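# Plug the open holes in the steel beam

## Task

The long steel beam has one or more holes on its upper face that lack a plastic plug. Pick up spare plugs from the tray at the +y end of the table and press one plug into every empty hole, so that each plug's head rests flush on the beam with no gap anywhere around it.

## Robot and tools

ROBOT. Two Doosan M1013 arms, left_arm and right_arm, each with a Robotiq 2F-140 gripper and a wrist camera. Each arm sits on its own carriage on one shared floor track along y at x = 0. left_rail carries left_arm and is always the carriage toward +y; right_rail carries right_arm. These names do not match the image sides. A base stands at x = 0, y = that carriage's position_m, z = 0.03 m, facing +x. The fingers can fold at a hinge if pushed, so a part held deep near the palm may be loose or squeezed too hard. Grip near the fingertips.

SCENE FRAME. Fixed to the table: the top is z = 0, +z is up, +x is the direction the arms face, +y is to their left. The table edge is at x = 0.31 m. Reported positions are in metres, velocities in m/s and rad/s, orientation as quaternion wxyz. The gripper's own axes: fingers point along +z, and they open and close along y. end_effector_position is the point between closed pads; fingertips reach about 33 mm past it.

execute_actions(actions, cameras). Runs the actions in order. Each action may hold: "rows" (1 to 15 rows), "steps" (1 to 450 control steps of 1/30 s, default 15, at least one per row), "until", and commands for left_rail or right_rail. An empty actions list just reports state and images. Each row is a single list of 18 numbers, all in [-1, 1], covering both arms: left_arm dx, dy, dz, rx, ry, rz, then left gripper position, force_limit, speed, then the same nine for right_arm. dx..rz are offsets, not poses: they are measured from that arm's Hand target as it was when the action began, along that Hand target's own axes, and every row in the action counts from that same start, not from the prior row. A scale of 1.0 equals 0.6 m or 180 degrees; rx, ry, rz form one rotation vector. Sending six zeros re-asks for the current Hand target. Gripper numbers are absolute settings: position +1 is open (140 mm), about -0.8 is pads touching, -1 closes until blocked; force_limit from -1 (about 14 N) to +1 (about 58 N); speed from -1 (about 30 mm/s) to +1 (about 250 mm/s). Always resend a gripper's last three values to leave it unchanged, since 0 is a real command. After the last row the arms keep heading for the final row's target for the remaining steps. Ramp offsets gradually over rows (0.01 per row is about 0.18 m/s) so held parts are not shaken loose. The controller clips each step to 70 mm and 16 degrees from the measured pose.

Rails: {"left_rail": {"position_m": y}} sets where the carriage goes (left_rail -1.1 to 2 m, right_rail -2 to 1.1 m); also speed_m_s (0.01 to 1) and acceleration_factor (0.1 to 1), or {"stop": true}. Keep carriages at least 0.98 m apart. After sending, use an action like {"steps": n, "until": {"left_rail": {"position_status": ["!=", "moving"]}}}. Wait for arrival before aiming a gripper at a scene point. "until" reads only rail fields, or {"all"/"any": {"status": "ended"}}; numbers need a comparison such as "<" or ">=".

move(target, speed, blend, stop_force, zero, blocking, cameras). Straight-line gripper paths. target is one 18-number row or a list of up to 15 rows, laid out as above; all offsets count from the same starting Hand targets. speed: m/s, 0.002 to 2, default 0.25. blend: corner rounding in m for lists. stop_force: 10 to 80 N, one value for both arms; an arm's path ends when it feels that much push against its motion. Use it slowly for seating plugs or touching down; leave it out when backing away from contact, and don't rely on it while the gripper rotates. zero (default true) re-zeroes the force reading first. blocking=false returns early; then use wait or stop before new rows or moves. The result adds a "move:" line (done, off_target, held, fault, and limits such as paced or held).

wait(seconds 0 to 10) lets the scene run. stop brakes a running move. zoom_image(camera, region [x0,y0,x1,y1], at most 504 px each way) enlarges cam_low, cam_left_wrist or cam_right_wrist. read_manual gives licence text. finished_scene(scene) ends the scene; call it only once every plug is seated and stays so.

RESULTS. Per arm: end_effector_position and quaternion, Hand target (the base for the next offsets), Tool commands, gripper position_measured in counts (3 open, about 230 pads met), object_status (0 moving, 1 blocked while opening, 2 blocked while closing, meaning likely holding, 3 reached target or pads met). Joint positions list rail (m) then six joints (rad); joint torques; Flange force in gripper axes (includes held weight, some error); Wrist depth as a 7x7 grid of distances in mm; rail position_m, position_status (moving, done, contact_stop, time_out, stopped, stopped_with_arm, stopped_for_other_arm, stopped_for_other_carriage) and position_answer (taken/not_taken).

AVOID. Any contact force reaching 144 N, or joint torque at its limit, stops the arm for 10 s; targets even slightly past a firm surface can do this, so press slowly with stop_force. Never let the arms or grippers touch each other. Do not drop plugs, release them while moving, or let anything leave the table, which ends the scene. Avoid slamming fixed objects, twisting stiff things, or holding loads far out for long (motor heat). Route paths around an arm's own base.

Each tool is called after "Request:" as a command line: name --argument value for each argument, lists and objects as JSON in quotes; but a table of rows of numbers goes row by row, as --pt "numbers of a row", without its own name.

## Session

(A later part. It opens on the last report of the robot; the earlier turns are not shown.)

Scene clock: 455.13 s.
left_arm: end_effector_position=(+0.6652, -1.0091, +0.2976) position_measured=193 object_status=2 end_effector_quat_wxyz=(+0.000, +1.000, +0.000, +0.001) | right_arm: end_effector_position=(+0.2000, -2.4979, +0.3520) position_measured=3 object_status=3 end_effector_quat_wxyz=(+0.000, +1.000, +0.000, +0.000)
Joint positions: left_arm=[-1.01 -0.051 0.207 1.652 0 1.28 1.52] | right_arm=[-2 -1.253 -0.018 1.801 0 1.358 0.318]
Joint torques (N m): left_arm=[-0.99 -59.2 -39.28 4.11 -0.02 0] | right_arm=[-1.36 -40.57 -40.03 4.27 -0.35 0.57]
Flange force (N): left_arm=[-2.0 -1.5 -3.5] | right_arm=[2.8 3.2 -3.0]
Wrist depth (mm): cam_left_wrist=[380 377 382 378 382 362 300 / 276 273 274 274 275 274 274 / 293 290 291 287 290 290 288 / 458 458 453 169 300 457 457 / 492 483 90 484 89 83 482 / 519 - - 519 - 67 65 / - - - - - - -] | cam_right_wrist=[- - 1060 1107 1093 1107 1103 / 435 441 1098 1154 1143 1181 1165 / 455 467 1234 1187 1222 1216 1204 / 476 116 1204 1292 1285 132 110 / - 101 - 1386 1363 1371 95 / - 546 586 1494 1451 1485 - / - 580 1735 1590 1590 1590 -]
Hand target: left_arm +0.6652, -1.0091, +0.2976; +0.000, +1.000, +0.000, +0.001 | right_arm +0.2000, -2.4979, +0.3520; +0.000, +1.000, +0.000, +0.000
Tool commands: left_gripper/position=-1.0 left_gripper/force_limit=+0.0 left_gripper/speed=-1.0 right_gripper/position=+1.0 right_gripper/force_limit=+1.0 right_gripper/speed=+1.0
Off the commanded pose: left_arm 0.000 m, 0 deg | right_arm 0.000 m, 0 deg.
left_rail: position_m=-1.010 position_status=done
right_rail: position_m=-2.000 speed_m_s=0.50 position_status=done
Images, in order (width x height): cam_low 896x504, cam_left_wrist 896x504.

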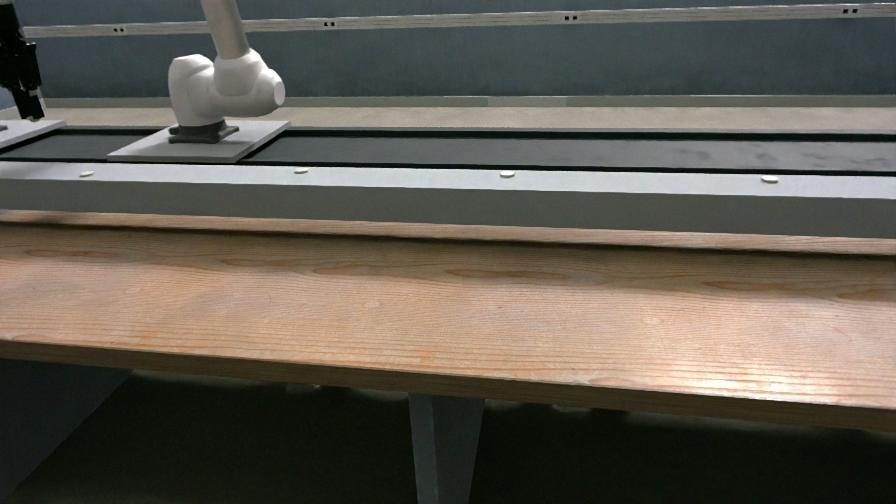

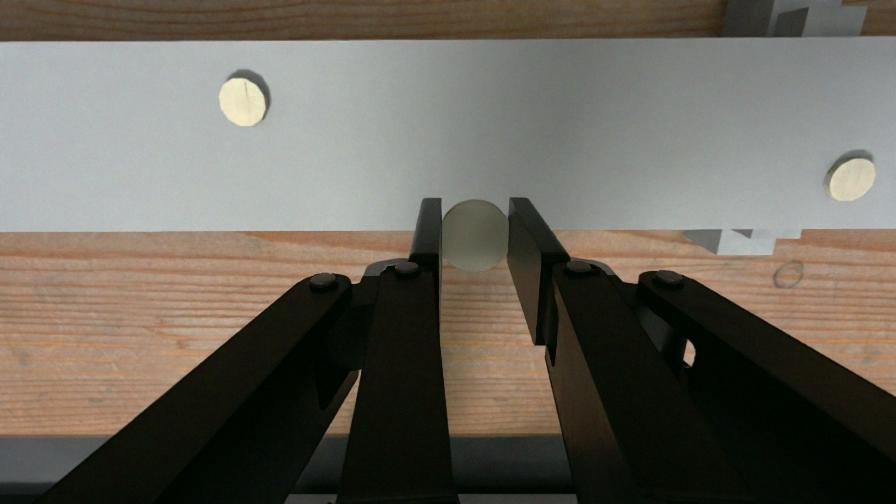

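Request:
move --target '[0.041,1.265,0.06,0,0,0,-1,0,-1,0,0,0,0,0,0,1,1,1]' --speed 0.2 --cameras '["cam_left_wrist","cam_right_wrist"]'

Request:
zoom_image --camera "cam_left_wrist" --region '[400, 120, 560, 290]'

every number of target must lie in its column's range; nothing of the call was run
Scene clock: 465.67 s.
left_arm: end_effector_position=(+0.6652, -1.0092, +0.2976) position_measured=193 object_status=2 end_effector_quat_wxyz=(+0.000, +1.000, +0.000, +0.001) | right_arm: end_effector_position=(+0.2000, -2.4979, +0.3520) position_measured=3 object_status=3 end_effector_quat_wxyz=(+0.000, +1.000, +0.000, +0.000)
Joint positions: left_arm=[-1.01 -0.051 0.207 1.652 0 1.28 1.52] | right_arm=[-2 -1.253 -0.018 1.801 0 1.358 0.318]
Joint torques (N m): left_arm=[-0.88 -59.5 -39.22 4.07 -0.04 -0.06] | right_arm=[-1.25 -40.31 -40.05 4.3 -0.3 0.52]
Flange force (N): left_arm=[-1.4 -1.2 -3.3] | right_arm=[2.5 2.7 -3.0]
Hand target: left_arm +0.6652, -1.0092, +0.2976; +0.000, +1.000, +0.000, +0.001 | right_arm +0.2000, -2.4979, +0.3520; +0.000, +1.000, +0.000, +0.000
Tool commands: left_gripper/position=-1.0 left_gripper/force_limit=+0.0 left_gripper/speed=-1.0 right_gripper/position=+1.0 right_gripper/force_limit=+1.0 right_gripper/speed=+1.0
Off the commanded pose: left_arm 0.000 m, 0 deg | right_arm 0.000 m, 0 deg.
left_rail: position_m=-1.010 position_status=done
right_rail: position_m=-2.000 speed_m_s=0.50 position_status=done

Scaled by 2.965 from the camera's 896x504 image, which has a finer 1280x720 frame.
This view is cut from an older image: the scene may have changed since it was taken.

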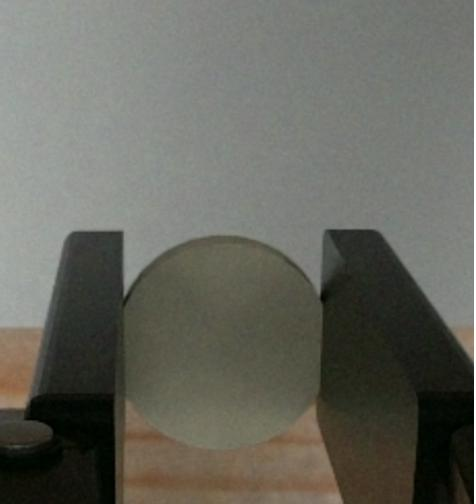

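Request:
move --target '[0,0.63,0,0,0,0,-1,0,-1,0,0,0,0,0,0,1,1,1]' --speed 0.25 --cameras '[]'

Request:
move --target '[0.041,0.635,0.06,0,0,0,-1,0,-1,0,0,0,0,0,0,1,1,1]' --speed 0.2 --cameras '["cam_left_wrist","cam_right_wrist"]'

Request:
zoom_image --camera "cam_left_wrist" --region '[400, 120, 560, 290]'

Scene clock: 476.07 s.
left_arm: end_effector_position=(+0.6652, -1.3871, +0.2977) position_measured=193 object_status=2 end_effector_quat_wxyz=(+0.000, +1.000, +0.000, +0.001) end_effector_velocity=(+0.000, +0.000, +0.000) end_effector_angular_velocity=(+0.000, +0.000, +0.000) | right_arm: end_effector_position=(+0.2000, -2.4979, +0.3520) position_measured=3 object_status=3 end_effector_quat_wxyz=(+0.000, +1.000, +0.000, +0.000)
Joint positions: left_arm=[-1.01 -0.561 0.363 1.446 0.001 1.33 1.009] | right_arm=[-2 -1.253 -0.018 1.801 0 1.358 0.318]
Joint velocities: left_arm=[0.001 0 0 0 0 0 -0.001] | right_arm=[within noise]
Joint torques (N m): left_arm=[-0.15 -74.94 -39.41 4.18 0.01 -0.03] | right_arm=[-0.59 -40.48 -40.06 4.3 -0.3 0.57]
Flange force (N): left_arm=[-1.1 -1.1 -4.0] | right_arm=[1.4 3.5 -2.9]
Wrist depth (mm): cam_left_wrist=[381 381 302 379 379 378 377 / 274 276 275 274 275 274 273 / 293 290 288 287 290 288 289 / 459 464 359 169 302 458 455 / 490 487 90 481 89 83 479 / 516 - - 518 - 67 65 / - - - - - - -] | cam_right_wrist=[425 442 707 1098 1079 1083 1112 / 438 446 1093 1133 1143 1154 1133 / 461 459 1306 1222 1204 1210 1210 / 471 116 1240 1306 1299 131 1240 / - 108 - 1356 1378 1363 95 / - 546 1198 1459 1442 1485 - / - 592 1531 1570 1570 1570 -]
Hand target: left_arm +0.6652, -1.3872, +0.2977; +0.000, +1.000, +0.000, +0.001 | right_arm +0.2000, -2.4979, +0.3520; +0.000, +1.000, +0.000, +0.000
Off the commanded pose: left_arm 0.000 m, 0 deg | right_arm 0.000 m, 0 deg.
left_rail: position_m=-1.010 position_status=done
right_rail: position_m=-2.000 speed_m_s=0.50 position_status=done
move: done
No camera images: "cameras" was empty.

Scene clock: 478.47 s.
left_arm: end_effector_position=(+0.6900, -1.7682, +0.2618) position_measured=193 object_status=2 end_effector_quat_wxyz=(+0.000, +1.000, +0.000, +0.001) | right_arm: end_effector_position=(+0.2000, -2.4979, +0.3520) position_measured=3 object_status=3 end_effector_quat_wxyz=(+0.000, +1.000, +0.000, +0.000)
Joint positions: left_arm=[-1.01 -0.867 0.848 0.72 0.002 1.572 0.704] | right_arm=[-2 -1.253 -0.018 1.801 0 1.358 0.318]
Joint torques (N m): left_arm=[-1.06 -115.79 -40.8 4.31 -0.03 -0.04] | right_arm=[-1.4 -40.63 -40.08 4.3 -0.31 0.53]
Flange force (N): left_arm=[-2.7 -4.7 -2.9] | right_arm=[2.9 3.0 -3.0]
Wrist depth (mm): cam_left_wrist=[356 354 354 354 352 352 351 / 243 242 242 242 243 240 241 / 254 255 254 253 - 251 251 / 270 270 265 169 261 266 269 / 451 445 90 440 89 83 440 / 472 - - 480 - 67 65 / - - - - - - -] | cam_right_wrist=[453 445 459 1107 1088 1112 1093 / 437 444 1128 1133 1165 1143 1159 / 459 459 1292 1216 1222 1210 1204 / 472 116 1327 1299 1319 132 1266 / - 102 - 1371 1371 1348 95 / - 556 808 1468 1426 1485 - / - 591 1560 1560 1560 1550 -]
Hand target: left_arm +0.6899, -1.7682, +0.2618; +0.000, +1.000, +0.000, +0.001 | right_arm +0.2000, -2.4979, +0.3520; +0.000, +1.000, +0.000, +0.000
Off the commanded pose: left_arm 0.000 m, 0 deg | right_arm 0.000 m, 0 deg.
left_rail: position_m=-1.010 position_status=done
right_rail: position_m=-2.000 speed_m_s=0.50 position_status=done
move: done
Images, in order (width x height): cam_left_wrist 896x504, cam_right_wrist 896x504.

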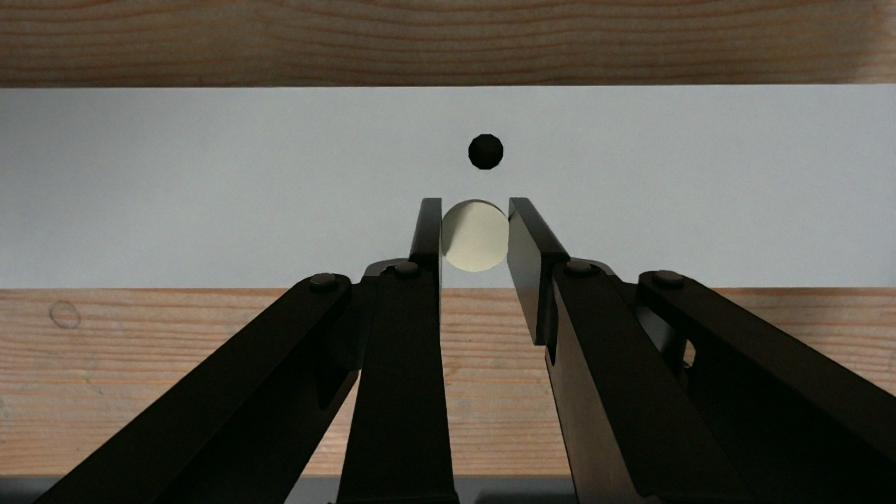

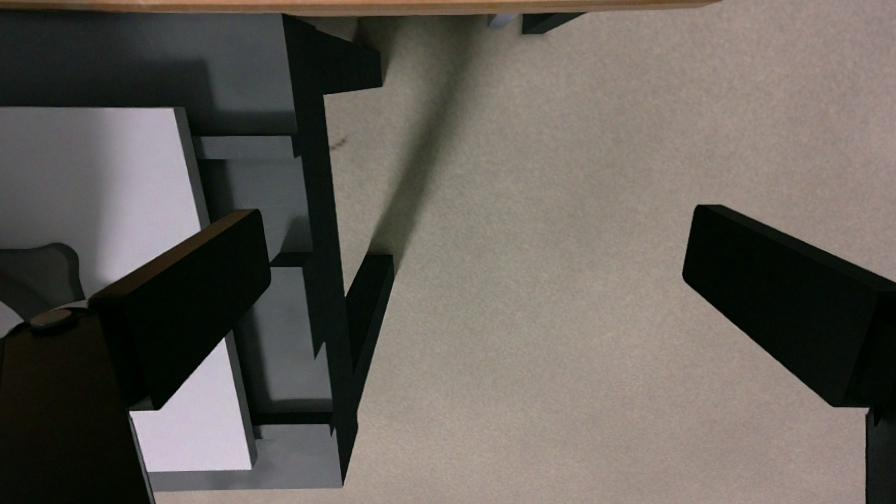

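Scaled by 2.965 from the camera's 896x504 image, which has a finer 1280x720 frame.

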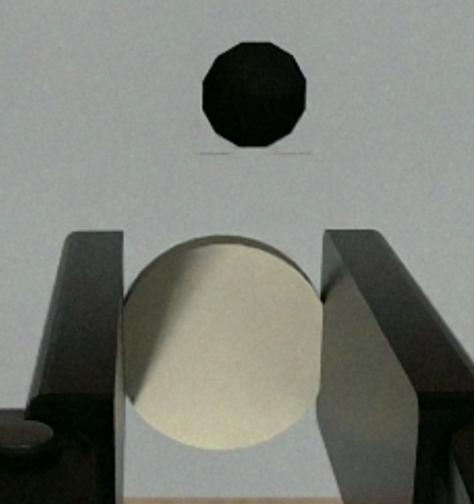

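Request:
move --target '[-0.0098,0.0187,0.103,0,0,0,-1,0,-1,0,0,0,0,0,0,1,1,1]' --cameras '["cam_left_wrist"]'

Request:
zoom_image --camera "cam_left_wrist" --region '[400, 120, 560, 290]'

Scene clock: 487.13 s.
left_arm: end_effector_position=(+0.6842, -1.7794, +0.2000) position_measured=193 object_status=2 end_effector_quat_wxyz=(+0.000, +1.000, +0.000, +0.001) | right_arm: end_effector_position=(+0.2000, -2.4979, +0.3520) position_measured=3 object_status=3 end_effector_quat_wxyz=(+0.000, +1.000, +0.000, +0.000)
Joint positions: left_arm=[-1.01 -0.878 0.865 0.799 0.002 1.476 0.693] | right_arm=[-2 -1.253 -0.018 1.801 0 1.358 0.318]
Joint torques (N m): left_arm=[-0.91 -117.2 -40.37 4.3 0.07 -0.06] | right_arm=[-0.95 -40.64 -40.03 4.31 -0.31 0.55]
Flange force (N): left_arm=[-1.0 -3.1 -3.7] | right_arm=[2.2 3.5 -2.8]
Wrist depth (mm): cam_left_wrist=[299 298 297 297 296 297 296 / 181 180 180 180 179 179 179 / 191 191 191 191 188 189 189 / 203 203 200 172 139 200 201 / 217 213 90 212 89 83 212 / 399 - - 402 - 67 65 / - - - - - - -] | cam_right_wrist=[- 440 459 1093 1074 1088 1103 / 438 452 1259 1165 1154 1170 1159 / 459 462 1253 1240 1222 1228 1228 / 472 116 1253 1259 1319 132 1253 / - 101 1034 1356 1386 1409 95 / - 554 - 1451 1468 1503 - / - 586 1665 1570 1522 1550 -]
Hand target: left_arm +0.6842, -1.7794, +0.1999; +0.000, +1.000, +0.000, +0.001 | right_arm +0.2000, -2.4979, +0.3520; +0.000, +1.000, +0.000, +0.000
Off the commanded pose: left_arm 0.000 m, 0 deg | right_arm 0.000 m, 0 deg.
left_rail: position_m=-1.010 position_status=done
right_rail: position_m=-2.000 speed_m_s=0.50 position_status=done
move: done
Images, in order (width x height): cam_left_wrist 896x504.

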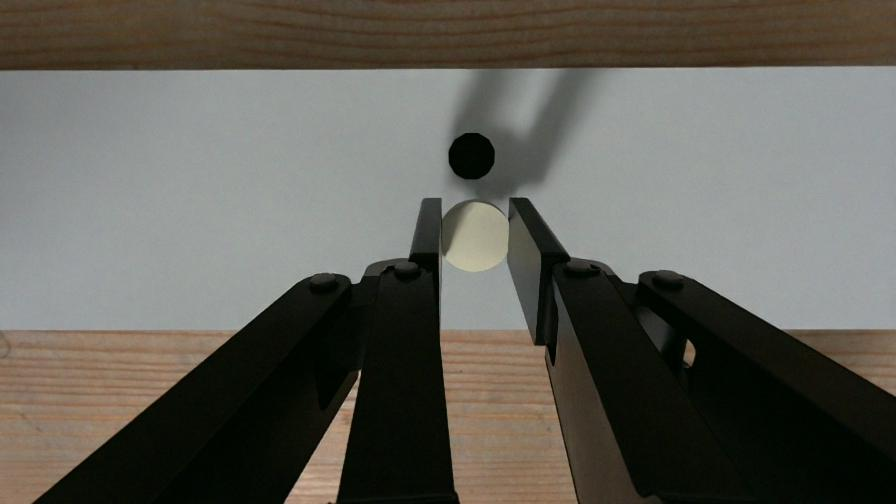

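Scaled by 2.965 from the camera's 896x504 image, which has a finer 1280x720 frame.

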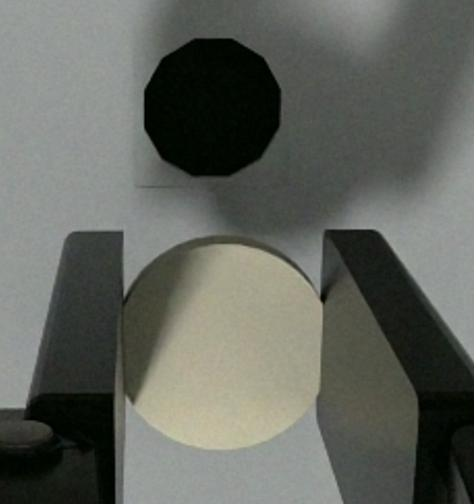

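Request:
move --target '[0.0468,-0.0007,0,0,0,0,-1,0,-1,0,0,0,0,0,0,1,1,1]' --speed 0.1 --cameras '[]'

Request:
move --target '[0,0,0.0367,0,0,0,-1,0,-1,0,0,0,0,0,0,1,1,1]' --speed 0.01 --stop_force 20 --cameras '["cam_left_wrist"]'

Request:
zoom_image --camera "cam_left_wrist" --region '[400, 120, 560, 290]'

Scene clock: 498.37 s.
left_arm: end_effector_position=(+0.7123, -1.7790, +0.2000) position_measured=193 object_status=2 end_effector_quat_wxyz=(+0.000, +1.000, +0.000, +0.001) | right_arm: end_effector_position=(+0.2000, -2.4979, +0.3520) position_measured=3 object_status=3 end_effector_quat_wxyz=(+0.000, +1.000, +0.000, +0.000)
Joint positions: left_arm=[-1.01 -0.857 0.908 0.718 0.002 1.513 0.714] | right_arm=[-2 -1.253 -0.018 1.801 0 1.358 0.318]
Joint torques (N m): left_arm=[-0.91 -120.11 -40.95 4.29 0.02 -0.05] | right_arm=[-1.17 -40.24 -40.08 4.31 -0.34 0.58]
Flange force (N): left_arm=[-3.3 -4.6 -3.1] | right_arm=[2.2 2.8 -2.8]
Wrist depth (mm): cam_left_wrist=[299 298 299 296 296 296 294 / 313 311 310 310 309 309 308 / 192 191 191 190 190 190 189 / 203 203 200 172 196 201 201 / 217 214 90 214 89 83 211 / 398 - - 402 - 67 65 / - - - - - - -] | cam_right_wrist=[454 452 713 1112 1098 1098 1103 / 441 464 1128 1148 1154 1154 1148 / 459 463 1170 1222 1216 1193 1176 / 474 116 641 1253 1313 132 1285 / - 102 - 1378 1334 1363 95 / - 548 - 1477 1459 1459 - / - 585 1969 1600 1541 1541 -]
Hand target: left_arm +0.7123, -1.7790, +0.2000; +0.000, +1.000, +0.000, +0.001 | right_arm +0.2000, -2.4979, +0.3520; +0.000, +1.000, +0.000, +0.000
Off the commanded pose: left_arm 0.000 m, 0 deg | right_arm 0.000 m, 0 deg.
left_rail: position_m=-1.010 position_status=done
right_rail: position_m=-2.000 speed_m_s=0.50 position_status=done
move: done
No camera images: "cameras" was empty.

Scene clock: 500.90 s.
left_arm: end_effector_position=(+0.7124, -1.7790, +0.1809) position_measured=193 object_status=2 end_effector_quat_wxyz=(+0.000, +1.000, +0.000, +0.001) | right_arm: end_effector_position=(+0.2000, -2.4979, +0.3520) position_measured=3 object_status=3 end_effector_quat_wxyz=(+0.000, +1.000, +0.000, +0.000)
Joint positions: left_arm=[-1.01 -0.857 0.912 0.746 0.002 1.482 0.714] | right_arm=[-2 -1.253 -0.018 1.801 0 1.358 0.318]
Joint torques (N m): left_arm=[-2.19 -97.11 -29.97 3.94 -1.02 -0.09] | right_arm=[-1.07 -40.27 -40.06 4.29 -0.34 0.56]
Flange force (N): left_arm=[-5.1 -8.1 -25.2] | right_arm=[2.1 2.9 -3.0]
Wrist depth (mm): cam_left_wrist=[282 281 280 280 279 279 280 / 294 294 292 293 292 290 292 / 172 172 172 172 172 171 171 / 183 182 180 169 140 178 181 / 195 192 90 192 83 83 190 / 206 - - 207 - 67 65 / - - - - - - -] | cam_right_wrist=[429 - 841 1112 1074 1098 1103 / 438 444 1193 1159 1128 1159 1148 / 458 470 1253 1234 1198 1210 1204 / 474 116 1386 1292 1299 132 1259 / - 101 - 1418 1378 1371 95 / - 551 - 1459 1477 1477 - / - 561 1570 1560 1531 1580 -]
Hand target: left_arm +0.7124, -1.7790, +0.1809; +0.000, +1.000, +0.000, +0.001 (not the last commanded pose) | right_arm +0.2000, -2.4979, +0.3520; +0.000, +1.000, +0.000, +0.000
Off the commanded pose: left_arm 0.003 m, 0 deg | right_arm 0.000 m, 0 deg.
left_rail: position_m=-1.010 position_status=done
right_rail: position_m=-2.000 speed_m_s=0.50 position_status=done
move: contact (left_arm)
Images, in order (width x height): cam_left_wrist 896x504.

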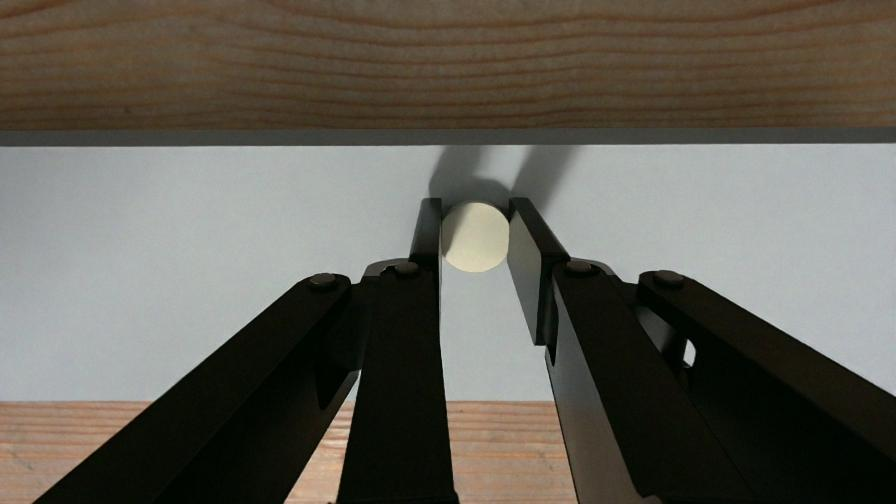

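Scaled by 2.965 from the camera's 896x504 image, which has a finer 1280x720 frame.

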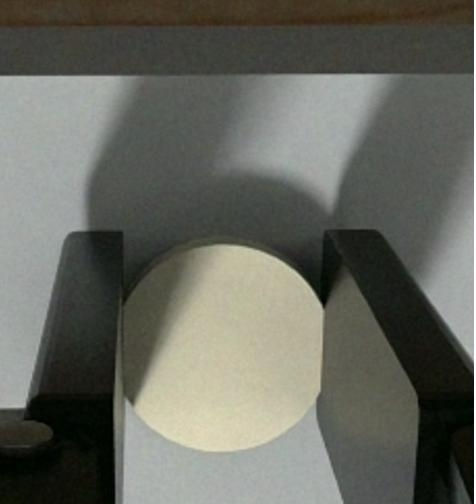

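Request:
move --pt "0 0 0 0 0 0 0.2 -1 0 0 0 0 0 0 0 1 1 1" --pt "0 0 -0.05 0 0 0 0.2 -1 0 0 0 0 0 0 0 1 1 1" --pt "-0.0005 0 -0.04 0 0 0 -1 0 -0.5 0 0 0 0 0 0 1 1 1" --speed 0.1 --cameras '["cam_left_wrist"]'

Request:
move --target '[0,0,0.06,0,0,0,-1,0,-0.5,0,0,0,0,0,0,1,1,1]' --speed 0.02 --stop_force 80 --cameras '[]'

Request:
move --target '[0,0,-0.02,0,0,0,-1,0,-0.5,0,0,0,0,0,0,1,1,1]' --speed 0.15 --cameras '["cam_left_wrist"]'

Request:
move --target '[0,0,0.04,0,0,0,-1,0,-0.5,0,0,0,0,0,0,1,1,1]' --speed 0.02 --stop_force 80 --cameras '[]'

Request:
move --target '[-0.05,0,-0.06,0,0,0,-1,0,-0.5,0,0,0,0,0,0,1,1,1]' --speed 0.15 --cameras '["cam_left_wrist"]'

Request:
zoom_image --camera "cam_left_wrist" --region '[420, 80, 540, 200]'

Scene clock: 521.23 s.
left_arm: end_effector_position=(+0.7120, -1.7790, +0.2049) position_measured=232 object_status=0 end_effector_quat_wxyz=(+0.000, +1.000, +0.000, +0.001) | right_arm: end_effector_position=(+0.2000, -2.4979, +0.3520) position_measured=3 object_status=3 end_effector_quat_wxyz=(+0.000, +1.000, +0.000, +0.000)
Joint positions: left_arm=[-1.01 -0.857 0.907 0.712 0.002 1.521 0.713] | right_arm=[-2 -1.253 -0.018 1.801 0 1.358 0.318]
Joint torques (N m): left_arm=[-1.37 -119.72 -40.85 4.3 0 -0.09] | right_arm=[-0.9 -40.29 -39.95 4.27 -0.33 0.57]
Flange force (N): left_arm=[-2.3 -5.5 -2.8] | right_arm=[1.9 3.2 -3.1]
Wrist depth (mm): cam_left_wrist=[304 303 301 302 302 300 300 / 318 317 314 315 312 313 311 / 197 196 196 195 195 194 194 / 206 208 207 134 204 204 206 / 224 222 - 84 83 77 223 / 405 - 65 - - 70 400 / - - 67 - - - -] | cam_right_wrist=[452 - 1065 1098 1112 1107 1112 / 433 453 1133 1143 1148 1159 1133 / 461 462 1181 1204 1210 1216 1210 / 473 117 1306 1306 1272 132 1216 / - 108 560 1401 1371 1394 95 / - 557 - 1434 1459 1494 - / - 581 1550 1590 1570 1580 -]
Hand target: left_arm +0.7120, -1.7790, +0.2049; +0.000, +1.000, +0.000, +0.001 | right_arm +0.2000, -2.4979, +0.3520; +0.000, +1.000, +0.000, +0.000
Off the commanded pose: left_arm 0.000 m, 0 deg | right_arm 0.000 m, 0 deg.
left_rail: position_m=-1.010 position_status=done
right_rail: position_m=-2.000 speed_m_s=0.50 position_status=done
move: done
Images, in order (width x height): cam_left_wrist 896x504.

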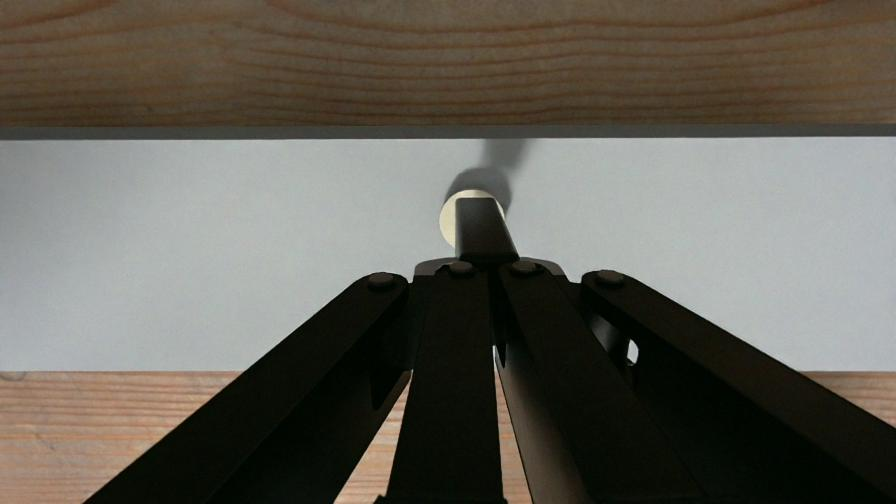

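Scene clock: 523.83 s.
left_arm: end_effector_position=(+0.7121, -1.7791, +0.1789) position_measured=232 object_status=3 end_effector_quat_wxyz=(+0.000, +1.000, +0.000, +0.002) | right_arm: end_effector_position=(+0.2000, -2.4979, +0.3520) position_measured=3 object_status=3 end_effector_quat_wxyz=(+0.000, +1.000, +0.000, +0.000)
Joint positions: left_arm=[-1.01 -0.857 0.911 0.751 0.002 1.477 0.713] | right_arm=[-2 -1.253 -0.018 1.801 0 1.358 0.318]
Joint torques (N m): left_arm=[-8.68 -8.58 10.73 1.68 -6.8 -0.08] | right_arm=[-0.89 -40.54 -40.03 4.26 -0.31 0.57]
Flange force (N): left_arm=[-10.8 -24.2 -109.8] | right_arm=[2.0 3.5 -2.8]
Wrist depth (mm): cam_left_wrist=[282 282 281 282 280 280 278 / 293 293 294 293 293 293 292 / 172 172 172 171 171 171 171 / 182 182 182 134 179 182 182 / 194 195 - 84 83 83 193 / 208 - 65 - - 70 200 / - - 66 - - - -] | cam_right_wrist=[460 413 850 1098 1112 1093 1074 / 443 447 1234 1154 1122 1143 1148 / 459 462 1170 1198 1222 1222 1234 / 475 116 1356 1285 1292 132 1259 / - 101 554 1394 1386 1386 95 / - 548 648 1451 1459 1468 - / - 588 1699 1550 1550 1570 -]
Hand target: left_arm +0.7121, -1.7791, +0.1789; +0.000, +1.000, +0.000, +0.002 (not the last commanded pose) | right_arm +0.2000, -2.4979, +0.3520; +0.000, +1.000, +0.000, +0.000
Off the commanded pose: left_arm 0.010 m, 0 deg | right_arm 0.000 m, 0 deg.
left_rail: position_m=-1.010 position_status=done
right_rail: position_m=-2.000 speed_m_s=0.50 position_status=done
move: contact (left_arm)
No camera images: "cameras" was empty.

Scene clock: 524.53 s.
left_arm: end_effector_position=(+0.7121, -1.7792, +0.1908) position_measured=232 object_status=3 end_effector_quat_wxyz=(+0.000, +1.000, +0.000, +0.001) | right_arm: end_effector_position=(+0.2000, -2.4979, +0.3520) position_measured=3 object_status=3 end_effector_quat_wxyz=(+0.000, +1.000, +0.000, +0.000)
Joint positions: left_arm=[-1.01 -0.857 0.909 0.734 0.002 1.496 0.713] | right_arm=[-2 -1.253 -0.018 1.801 0 1.358 0.318]
Joint torques (N m): left_arm=[-0.89 -119.1 -40.62 4.31 0.07 -0.02] | right_arm=[-0.93 -40.45 -39.97 4.25 -0.29 0.55]
Flange force (N): left_arm=[-4.0 -5.3 -3.3] | right_arm=[2.0 3.1 -3.3]
Wrist depth (mm): cam_left_wrist=[291 290 289 290 287 286 287 / 303 302 302 301 301 301 300 / 182 181 181 181 180 180 180 / 193 193 192 134 186 191 191 / 205 204 - 84 83 83 203 / 391 - 65 - - 70 214 / - - 66 - - - -] | cam_right_wrist=[- - 1017 1103 1093 1103 1112 / 435 442 1159 1165 1176 1154 1148 / 457 - 1234 1193 1216 1216 1222 / 473 116 1341 1306 1299 132 1247 / - 101 - 1371 1363 1363 95 / - 551 1503 1477 1485 1531 - / - 582 1513 1580 1611 1541 -]
Hand target: left_arm +0.7120, -1.7792, +0.1909; +0.000, +1.000, +0.000, +0.002 | right_arm +0.2000, -2.4979, +0.3520; +0.000, +1.000, +0.000, +0.000
Off the commanded pose: left_arm 0.000 m, 0 deg | right_arm 0.000 m, 0 deg.
left_rail: position_m=-1.010 position_status=done
right_rail: position_m=-2.000 speed_m_s=0.50 position_status=done
move: done
Images, in order (width x height): cam_left_wrist 896x504.

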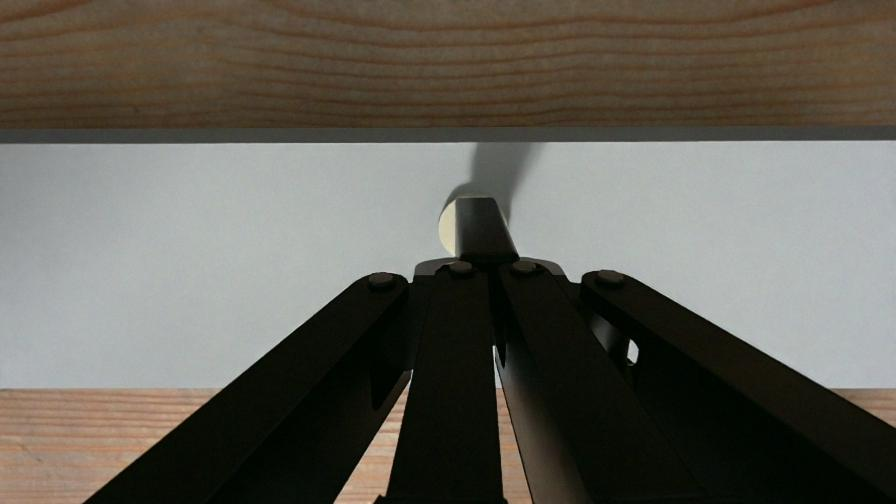

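Scene clock: 526.43 s.
left_arm: end_effector_position=(+0.7121, -1.7792, +0.1793) position_measured=232 object_status=3 end_effector_quat_wxyz=(+0.001, +1.000, +0.000, +0.002) | right_arm: end_effector_position=(+0.2000, -2.4979, +0.3520) position_measured=3 object_status=3 end_effector_quat_wxyz=(+0.000, +1.000, +0.000, +0.000)
Joint positions: left_arm=[-1.01 -0.857 0.911 0.751 0.002 1.476 0.713] | right_arm=[-2 -1.253 -0.018 1.801 0 1.358 0.318]
Joint torques (N m): left_arm=[-3.9 -18.95 2.25 3.51 -9.66 -0.04] | right_arm=[-1.05 -40.52 -40.01 4.28 -0.32 0.56]
Flange force (N): left_arm=[-19.2 -26.5 -100.5] | right_arm=[2.3 3.4 -2.9]
Wrist depth (mm): cam_left_wrist=[281 282 281 282 280 280 280 / 294 293 293 292 293 293 291 / 172 172 172 171 171 171 171 / 183 182 182 134 180 182 182 / 194 194 - 84 83 83 193 / 209 - 65 - - 70 204 / - - 67 - - - -] | cam_right_wrist=[460 438 607 1112 1112 1083 1088 / 442 447 1159 1143 1159 1176 1154 / 457 465 1193 1240 1240 1204 1210 / 473 116 1272 1306 1299 132 1259 / - 108 577 1363 1394 1371 95 / - 550 1477 1459 1468 1485 - / - 591 1611 1580 1550 1580 -]
Hand target: left_arm +0.7121, -1.7792, +0.1793; +0.001, +1.000, +0.000, +0.002 (not the last commanded pose) | right_arm +0.2000, -2.4979, +0.3520; +0.000, +1.000, +0.000, +0.000
Off the commanded pose: left_arm 0.012 m, 0 deg | right_arm 0.000 m, 0 deg.
left_rail: position_m=-1.010 position_status=done
right_rail: position_m=-2.000 speed_m_s=0.50 position_status=done
move: contact (left_arm)
No camera images: "cameras" was empty.

Scene clock: 527.20 s.
left_arm: end_effector_position=(+0.6820, -1.7791, +0.2151) position_measured=232 object_status=3 end_effector_quat_wxyz=(+0.001, +1.000, +0.000, +0.002) | right_arm: end_effector_position=(+0.2000, -2.4979, +0.3520) position_measured=3 object_status=3 end_effector_quat_wxyz=(+0.000, +1.000, +0.000, +0.000)
Joint positions: left_arm=[-1.01 -0.879 0.857 0.787 0.002 1.494 0.691] | right_arm=[-2 -1.253 -0.018 1.801 0 1.358 0.318]
Joint torques (N m): left_arm=[-0.75 -114.67 -40.87 4.38 0.06 -0.07] | right_arm=[-1.2 -40.38 -39.97 4.29 -0.32 0.56]
Flange force (N): left_arm=[-5.7 -7.6 -3.4] | right_arm=[2.5 3.2 -3.0]
Wrist depth (mm): cam_left_wrist=[313 310 312 310 310 307 305 / 195 195 194 194 196 193 194 / 207 206 206 205 205 205 204 / 219 219 218 134 215 217 217 / 394 231 - 84 83 89 389 / 416 - 65 - - 70 412 / - - 67 - - - -] | cam_right_wrist=[- 467 699 1098 1093 1093 1088 / 434 471 832 1138 1133 1176 1143 / 459 481 1107 1234 1228 1240 1198 / 473 117 1371 1285 1279 131 1247 / - 108 491 1386 1363 1363 95 / - 552 - 1434 1451 1485 - / - 581 1611 1570 1541 1541 -]
Hand target: left_arm +0.6820, -1.7791, +0.2152; +0.001, +1.000, +0.000, +0.002 | right_arm +0.2000, -2.4979, +0.3520; +0.000, +1.000, +0.000, +0.000
Off the commanded pose: left_arm 0.000 m, 0 deg | right_arm 0.000 m, 0 deg.
left_rail: position_m=-1.010 position_status=done
right_rail: position_m=-2.000 speed_m_s=0.50 position_status=done
move: done
Images, in order (width x height): cam_left_wrist 896x504.

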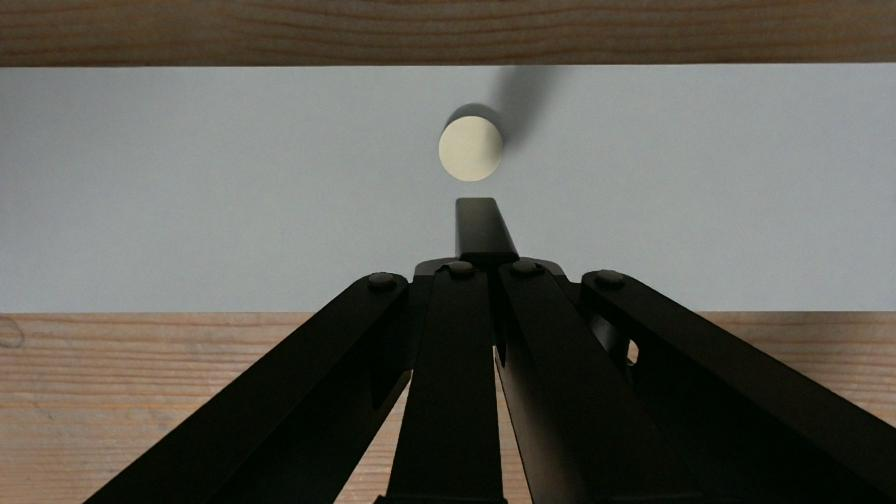

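Scaled by 4.200 from the camera's 896x504 image, which has a finer 1280x720 frame.

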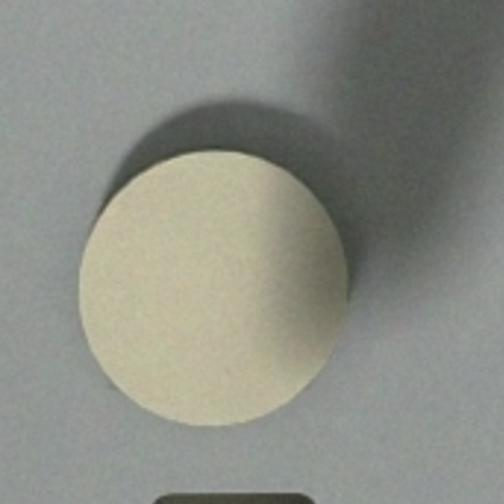

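Request:
move --target '[-0.08,-0.63,0,0,0,0,-1,0,-0.5,0,0,0,0,0,0,1,1,1]' --cameras '[]'

Request:
move --target '[0,-0.65,-0.01,0,0,0,-1,0,-0.5,0,0,0,0,0,0,1,1,1]' --cameras '[]'

Request:
execute_actions --actions '[{"left_rail":{"position_m":-0.375},"steps":400,"until":{"left_rail":{"position_status":["!=","moving"]}}}]' --cameras '["cam_left_wrist"]'

Request:
zoom_image --camera "cam_left_wrist" --region '[400, 80, 540, 200]'

Request:
execute_actions --actions '[{"left_rail":{"position_m":0.1},"steps":400,"until":{"left_rail":{"position_status":["!=","moving"]}}}]' --cameras '["cam_left_wrist"]'

Request:
zoom_image --camera "cam_left_wrist" --region '[400, 80, 540, 200]'

Request:
execute_actions --actions '[{"left_rail":{"position_m":0.62},"steps":400,"until":{"left_rail":{"position_status":["!=","moving"]}}}]' --cameras '["cam_left_wrist"]'

Request:
zoom_image --camera "cam_left_wrist" --region '[400, 80, 540, 200]'

Scene clock: 544.30 s.
left_arm: end_effector_position=(+0.6340, -1.4012, +0.2143) position_measured=232 object_status=3 end_effector_quat_wxyz=(+0.001, +1.000, +0.000, +0.002) end_effector_velocity=(+0.000, +0.000, +0.000) end_effector_angular_velocity=(+0.000, -0.001, +0.000) | right_arm: end_effector_position=(+0.2000, -2.4979, +0.3520) position_measured=3 object_status=3 end_effector_quat_wxyz=(+0.000, +1.000, +0.000, +0.000)
Joint positions: left_arm=[-1.01 -0.599 0.373 1.588 0.001 1.176 0.971] | right_arm=[-2 -1.253 -0.018 1.801 0 1.358 0.318]
Joint velocities: left_arm=[-0.001 0 0 0 0.001 -0.001 0] | right_arm=[within noise]
Joint torques (N m): left_arm=[-0.83 -74.38 -37.84 3.94 -0.01 -0.1] | right_arm=[-0.75 -40.33 -39.98 4.29 -0.34 0.55]
Flange force (N): left_arm=[-0.5 -1.6 -3.2] | right_arm=[1.6 3.1 -3.3]
Wrist depth (mm): cam_left_wrist=[186 185 185 185 184 184 184 / 196 195 195 194 194 194 194 / 207 206 206 206 206 205 207 / 370 369 363 121 366 369 368 / 394 388 - 84 83 89 392 / 418 - 65 - - 70 412 / - - 66 - - - -] | cam_right_wrist=[423 446 835 1083 1098 1093 1088 / 434 450 1299 1165 1148 1148 1154 / 459 459 1228 1234 1247 1222 1228 / 474 117 1228 1327 1272 132 1247 / - 101 - 1371 1356 1363 95 / - 549 1459 1485 1485 1477 - / - 592 1570 1560 1550 1570 -]
Hand target: left_arm +0.6340, -1.4011, +0.2144; +0.001, +1.000, +0.000, +0.002 | right_arm +0.2000, -2.4979, +0.3520; +0.000, +1.000, +0.000, +0.000
Off the commanded pose: left_arm 0.000 m, 0 deg | right_arm 0.000 m, 0 deg.
left_rail: position_m=-1.010 position_status=done
right_rail: position_m=-2.000 speed_m_s=0.50 position_status=done
move: done
No camera images: "cameras" was empty.

Scene clock: 546.30 s.
left_arm: end_effector_position=(+0.6340, -1.0111, +0.2197) position_measured=232 object_status=3 end_effector_quat_wxyz=(+0.001, +1.000, +0.000, +0.002) | right_arm: end_effector_position=(+0.2000, -2.4979, +0.3520) position_measured=3 object_status=3 end_effector_quat_wxyz=(+0.000, +1.000, +0.000, +0.000)
Joint positions: left_arm=[-1.01 -0.056 0.204 1.805 -0.002 1.129 1.516] | right_arm=[-2 -1.253 -0.018 1.801 0 1.358 0.318]
Joint torques (N m): left_arm=[-0.72 -56.57 -36.88 3.82 0.05 0] | right_arm=[-1.01 -40.43 -40.05 4.27 -0.28 0.54]
Flange force (N): left_arm=[-2.0 -1.1 -3.8] | right_arm=[2.1 3.0 -2.9]
Wrist depth (mm): cam_left_wrist=[190 189 190 190 190 190 189 / 201 201 201 201 201 200 200 / 212 212 212 212 212 211 212 / 376 376 376 120 370 376 379 / 399 396 - 84 83 89 400 / 422 - 65 - - 70 420 / - - 66 - - - -] | cam_right_wrist=[453 - 699 1112 1088 1083 1103 / 441 425 1176 1148 1165 1117 1154 / 459 458 1272 1247 1210 1216 1210 / 474 117 1112 1313 1285 132 1240 / - 101 523 1371 1401 1363 95 / - 554 - 1418 1477 1371 - / - 580 1570 1560 1580 1560 -]
Hand target: left_arm +0.6340, -1.0110, +0.2197; +0.001, +1.000, +0.000, +0.002 | right_arm +0.2000, -2.4979, +0.3520; +0.000, +1.000, +0.000, +0.000
Off the commanded pose: left_arm 0.000 m, 0 deg | right_arm 0.000 m, 0 deg.
left_rail: position_m=-1.010 position_status=done
right_rail: position_m=-2.000 speed_m_s=0.50 position_status=done
move: done
No camera images: "cameras" was empty.

Scene clock: 548.23 s.
left_arm: end_effector_position=(+0.6340, -0.3763, +0.2197) position_measured=232 object_status=3 end_effector_quat_wxyz=(+0.001, +1.000, +0.000, +0.002) | right_arm: end_effector_position=(+0.2000, -2.4979, +0.3520) position_measured=3 object_status=3 end_effector_quat_wxyz=(+0.000, +1.000, +0.000, +0.000)
Joint positions: left_arm=[-0.375 -0.056 0.204 1.805 -0.002 1.129 1.516] | right_arm=[-2 -1.253 -0.018 1.801 0 1.358 0.318]
Joint torques (N m): left_arm=[-0.91 -56.72 -37.08 3.82 0.02 -0.07] | right_arm=[-1.13 -40.3 -40.05 4.27 -0.34 0.57]
Flange force (N): left_arm=[-1.9 -1.5 -3.6] | right_arm=[2.2 2.8 -2.9]
Wrist depth (mm): cam_left_wrist=[191 189 190 190 190 189 190 / 201 201 200 200 200 200 200 / 212 212 212 212 211 212 211 / 375 376 373 121 370 375 376 / 399 396 - 84 83 89 399 / 423 - 65 - - 70 423 / - - 67 - - - -] | cam_right_wrist=[- - 1034 1093 1088 1088 1079 / 442 426 1098 1176 1138 1159 1133 / 458 457 1266 1222 1216 1204 1216 / 475 117 1247 1299 1279 132 1266 / - 102 546 1378 1371 1378 95 / - 550 - 1477 1459 1468 - / - 578 1503 1590 1550 1550 -]
Hand target: left_arm +0.6340, -0.3762, +0.2197; +0.001, +1.000, +0.000, +0.002 | right_arm +0.2000, -2.4979, +0.3520; +0.000, +1.000, +0.000, +0.000
Tool commands: left_gripper/position=-1.0 left_gripper/force_limit=+0.0 left_gripper/speed=-0.5 right_gripper/position=+1.0 right_gripper/force_limit=+1.0 right_gripper/speed=+1.0
Off the commanded pose: left_arm 0.000 m, 0 deg | right_arm 0.000 m, 0 deg.
left_rail: position_m=-0.375 position_status=done
right_rail: position_m=-2.000 speed_m_s=0.50 position_status=done
Images, in order (width x height): cam_left_wrist 896x504.

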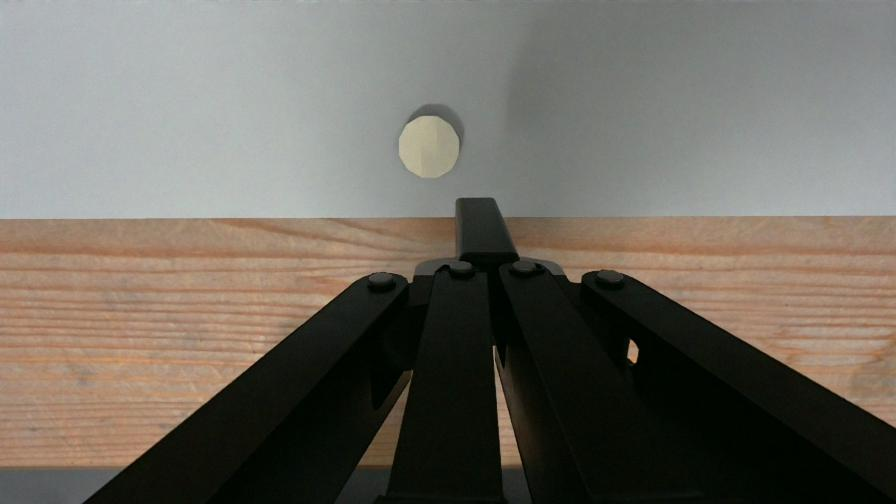

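Scaled by 3.600 from the camera's 896x504 image, which has a finer 1280x720 frame.

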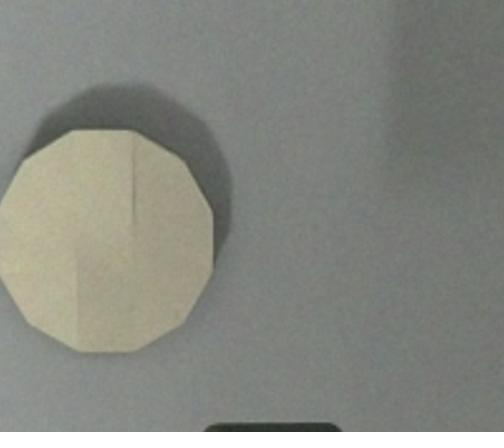

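Scene clock: 549.93 s.
left_arm: end_effector_position=(+0.6340, +0.0988, +0.2197) position_measured=232 object_status=3 end_effector_quat_wxyz=(+0.001, +1.000, +0.000, +0.002) | right_arm: end_effector_position=(+0.2000, -2.4979, +0.3520) position_measured=3 object_status=3 end_effector_quat_wxyz=(+0.000, +1.000, +0.000, +0.000)
Joint positions: left_arm=[0.1 -0.055 0.204 1.805 -0.002 1.129 1.516] | right_arm=[-2 -1.253 -0.018 1.801 0 1.358 0.318]
Joint torques (N m): left_arm=[-0.63 -56.99 -37.01 3.83 0.04 -0.04] | right_arm=[-0.95 -40.36 -40.05 4.29 -0.37 0.57]
Flange force (N): left_arm=[-1.2 -1.1 -3.5] | right_arm=[2.0 3.3 -2.8]
Wrist depth (mm): cam_left_wrist=[190 190 190 190 190 189 189 / 201 201 200 200 200 200 200 / - 213 212 211 212 212 211 / 376 376 375 120 370 376 374 / 402 394 - 84 83 89 400 / 424 - 65 - - 70 421 / - - 66 - - - -] | cam_right_wrist=[441 425 697 1107 1088 1098 1107 / 441 422 1112 1154 1176 1154 1148 / 459 465 1247 1222 1240 1216 1234 / 471 117 1170 1306 1272 132 1279 / - 108 - 1363 1409 1363 95 / - 559 609 1468 1442 1459 - / - 582 1531 1560 1560 1580 -]
Hand target: left_arm +0.6340, +0.0988, +0.2197; +0.001, +1.000, +0.000, +0.002 | right_arm +0.2000, -2.4979, +0.3520; +0.000, +1.000, +0.000, +0.000
Tool commands: left_gripper/position=-1.0 left_gripper/force_limit=+0.0 left_gripper/speed=-0.5 right_gripper/position=+1.0 right_gripper/force_limit=+1.0 right_gripper/speed=+1.0
Off the commanded pose: left_arm 0.000 m, 0 deg | right_arm 0.000 m, 0 deg.
left_rail: position_m=0.100 position_status=done
right_rail: position_m=-2.000 speed_m_s=0.50 position_status=done
Images, in order (width x height): cam_left_wrist 896x504.

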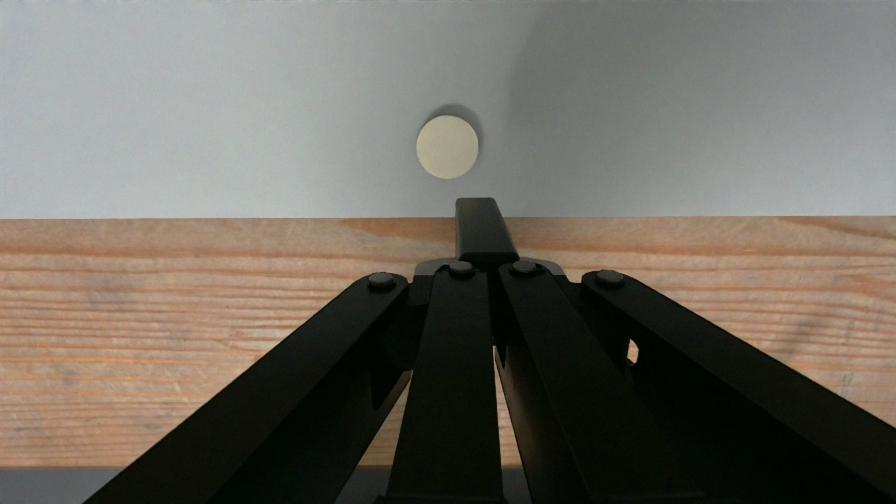

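Scaled by 3.600 from the camera's 896x504 image, which has a finer 1280x720 frame.

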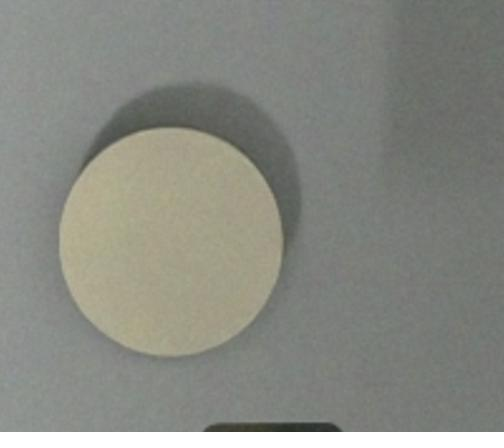

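Scene clock: 551.70 s.
left_arm: end_effector_position=(+0.6340, +0.6188, +0.2197) position_measured=232 object_status=3 end_effector_quat_wxyz=(+0.001, +1.000, +0.000, +0.002) | right_arm: end_effector_position=(+0.2000, -2.4979, +0.3520) position_measured=3 object_status=3 end_effector_quat_wxyz=(+0.000, +1.000, +0.000, +0.000)
Joint positions: left_arm=[0.62 -0.055 0.204 1.805 -0.002 1.129 1.516] | right_arm=[-2 -1.253 -0.018 1.801 0 1.358 0.318]
Joint torques (N m): left_arm=[-0.56 -56.67 -37.09 3.82 0.02 -0.07] | right_arm=[-1.18 -40.38 -40.12 4.28 -0.33 0.58]
Flange force (N): left_arm=[-1.9 -0.9 -3.6] | right_arm=[2.4 3.1 -2.9]
Wrist depth (mm): cam_left_wrist=[192 190 190 190 190 190 190 / 201 200 200 200 200 200 200 / 212 212 212 212 211 212 212 / 376 375 374 121 369 374 374 / 399 394 - 84 83 89 398 / 425 - 65 - - 70 423 / - - 67 - - - -] | cam_right_wrist=[440 429 1083 1112 1112 1098 1107 / 438 438 1193 1148 1143 1138 1143 / 458 466 1247 1204 1216 1247 1222 / 473 116 1378 1306 1279 132 1228 / - 101 - 1363 1363 1356 95 / - 569 1894 1442 1451 1494 - / - 596 1503 1590 1541 1580 -]
Hand target: left_arm +0.6340, +0.6188, +0.2197; +0.001, +1.000, +0.000, +0.002 | right_arm +0.2000, -2.4979, +0.3520; +0.000, +1.000, +0.000, +0.000
Tool commands: left_gripper/position=-1.0 left_gripper/force_limit=+0.0 left_gripper/speed=-0.5 right_gripper/position=+1.0 right_gripper/force_limit=+1.0 right_gripper/speed=+1.0
Off the commanded pose: left_arm 0.000 m, 0 deg | right_arm 0.000 m, 0 deg.
left_rail: position_m=0.620 position_status=done
right_rail: position_m=-2.000 speed_m_s=0.50 position_status=done
Images, in order (width x height): cam_left_wrist 896x504.

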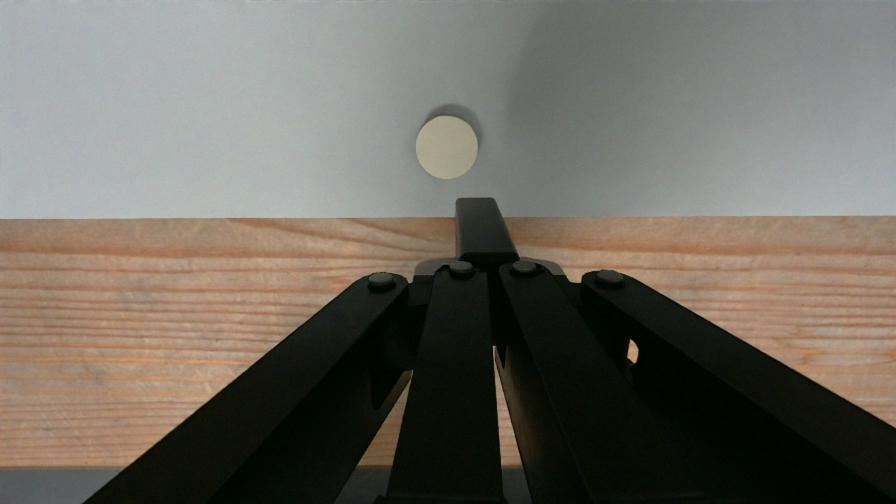

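Scaled by 3.600 from the camera's 896x504 image, which has a finer 1280x720 frame.

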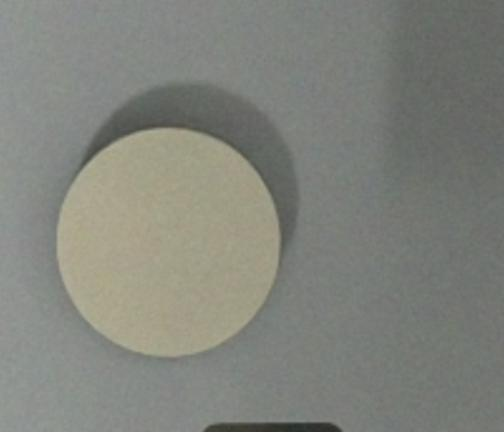

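Request:
finished_scene --scene 1

The scene is finished: the task was done.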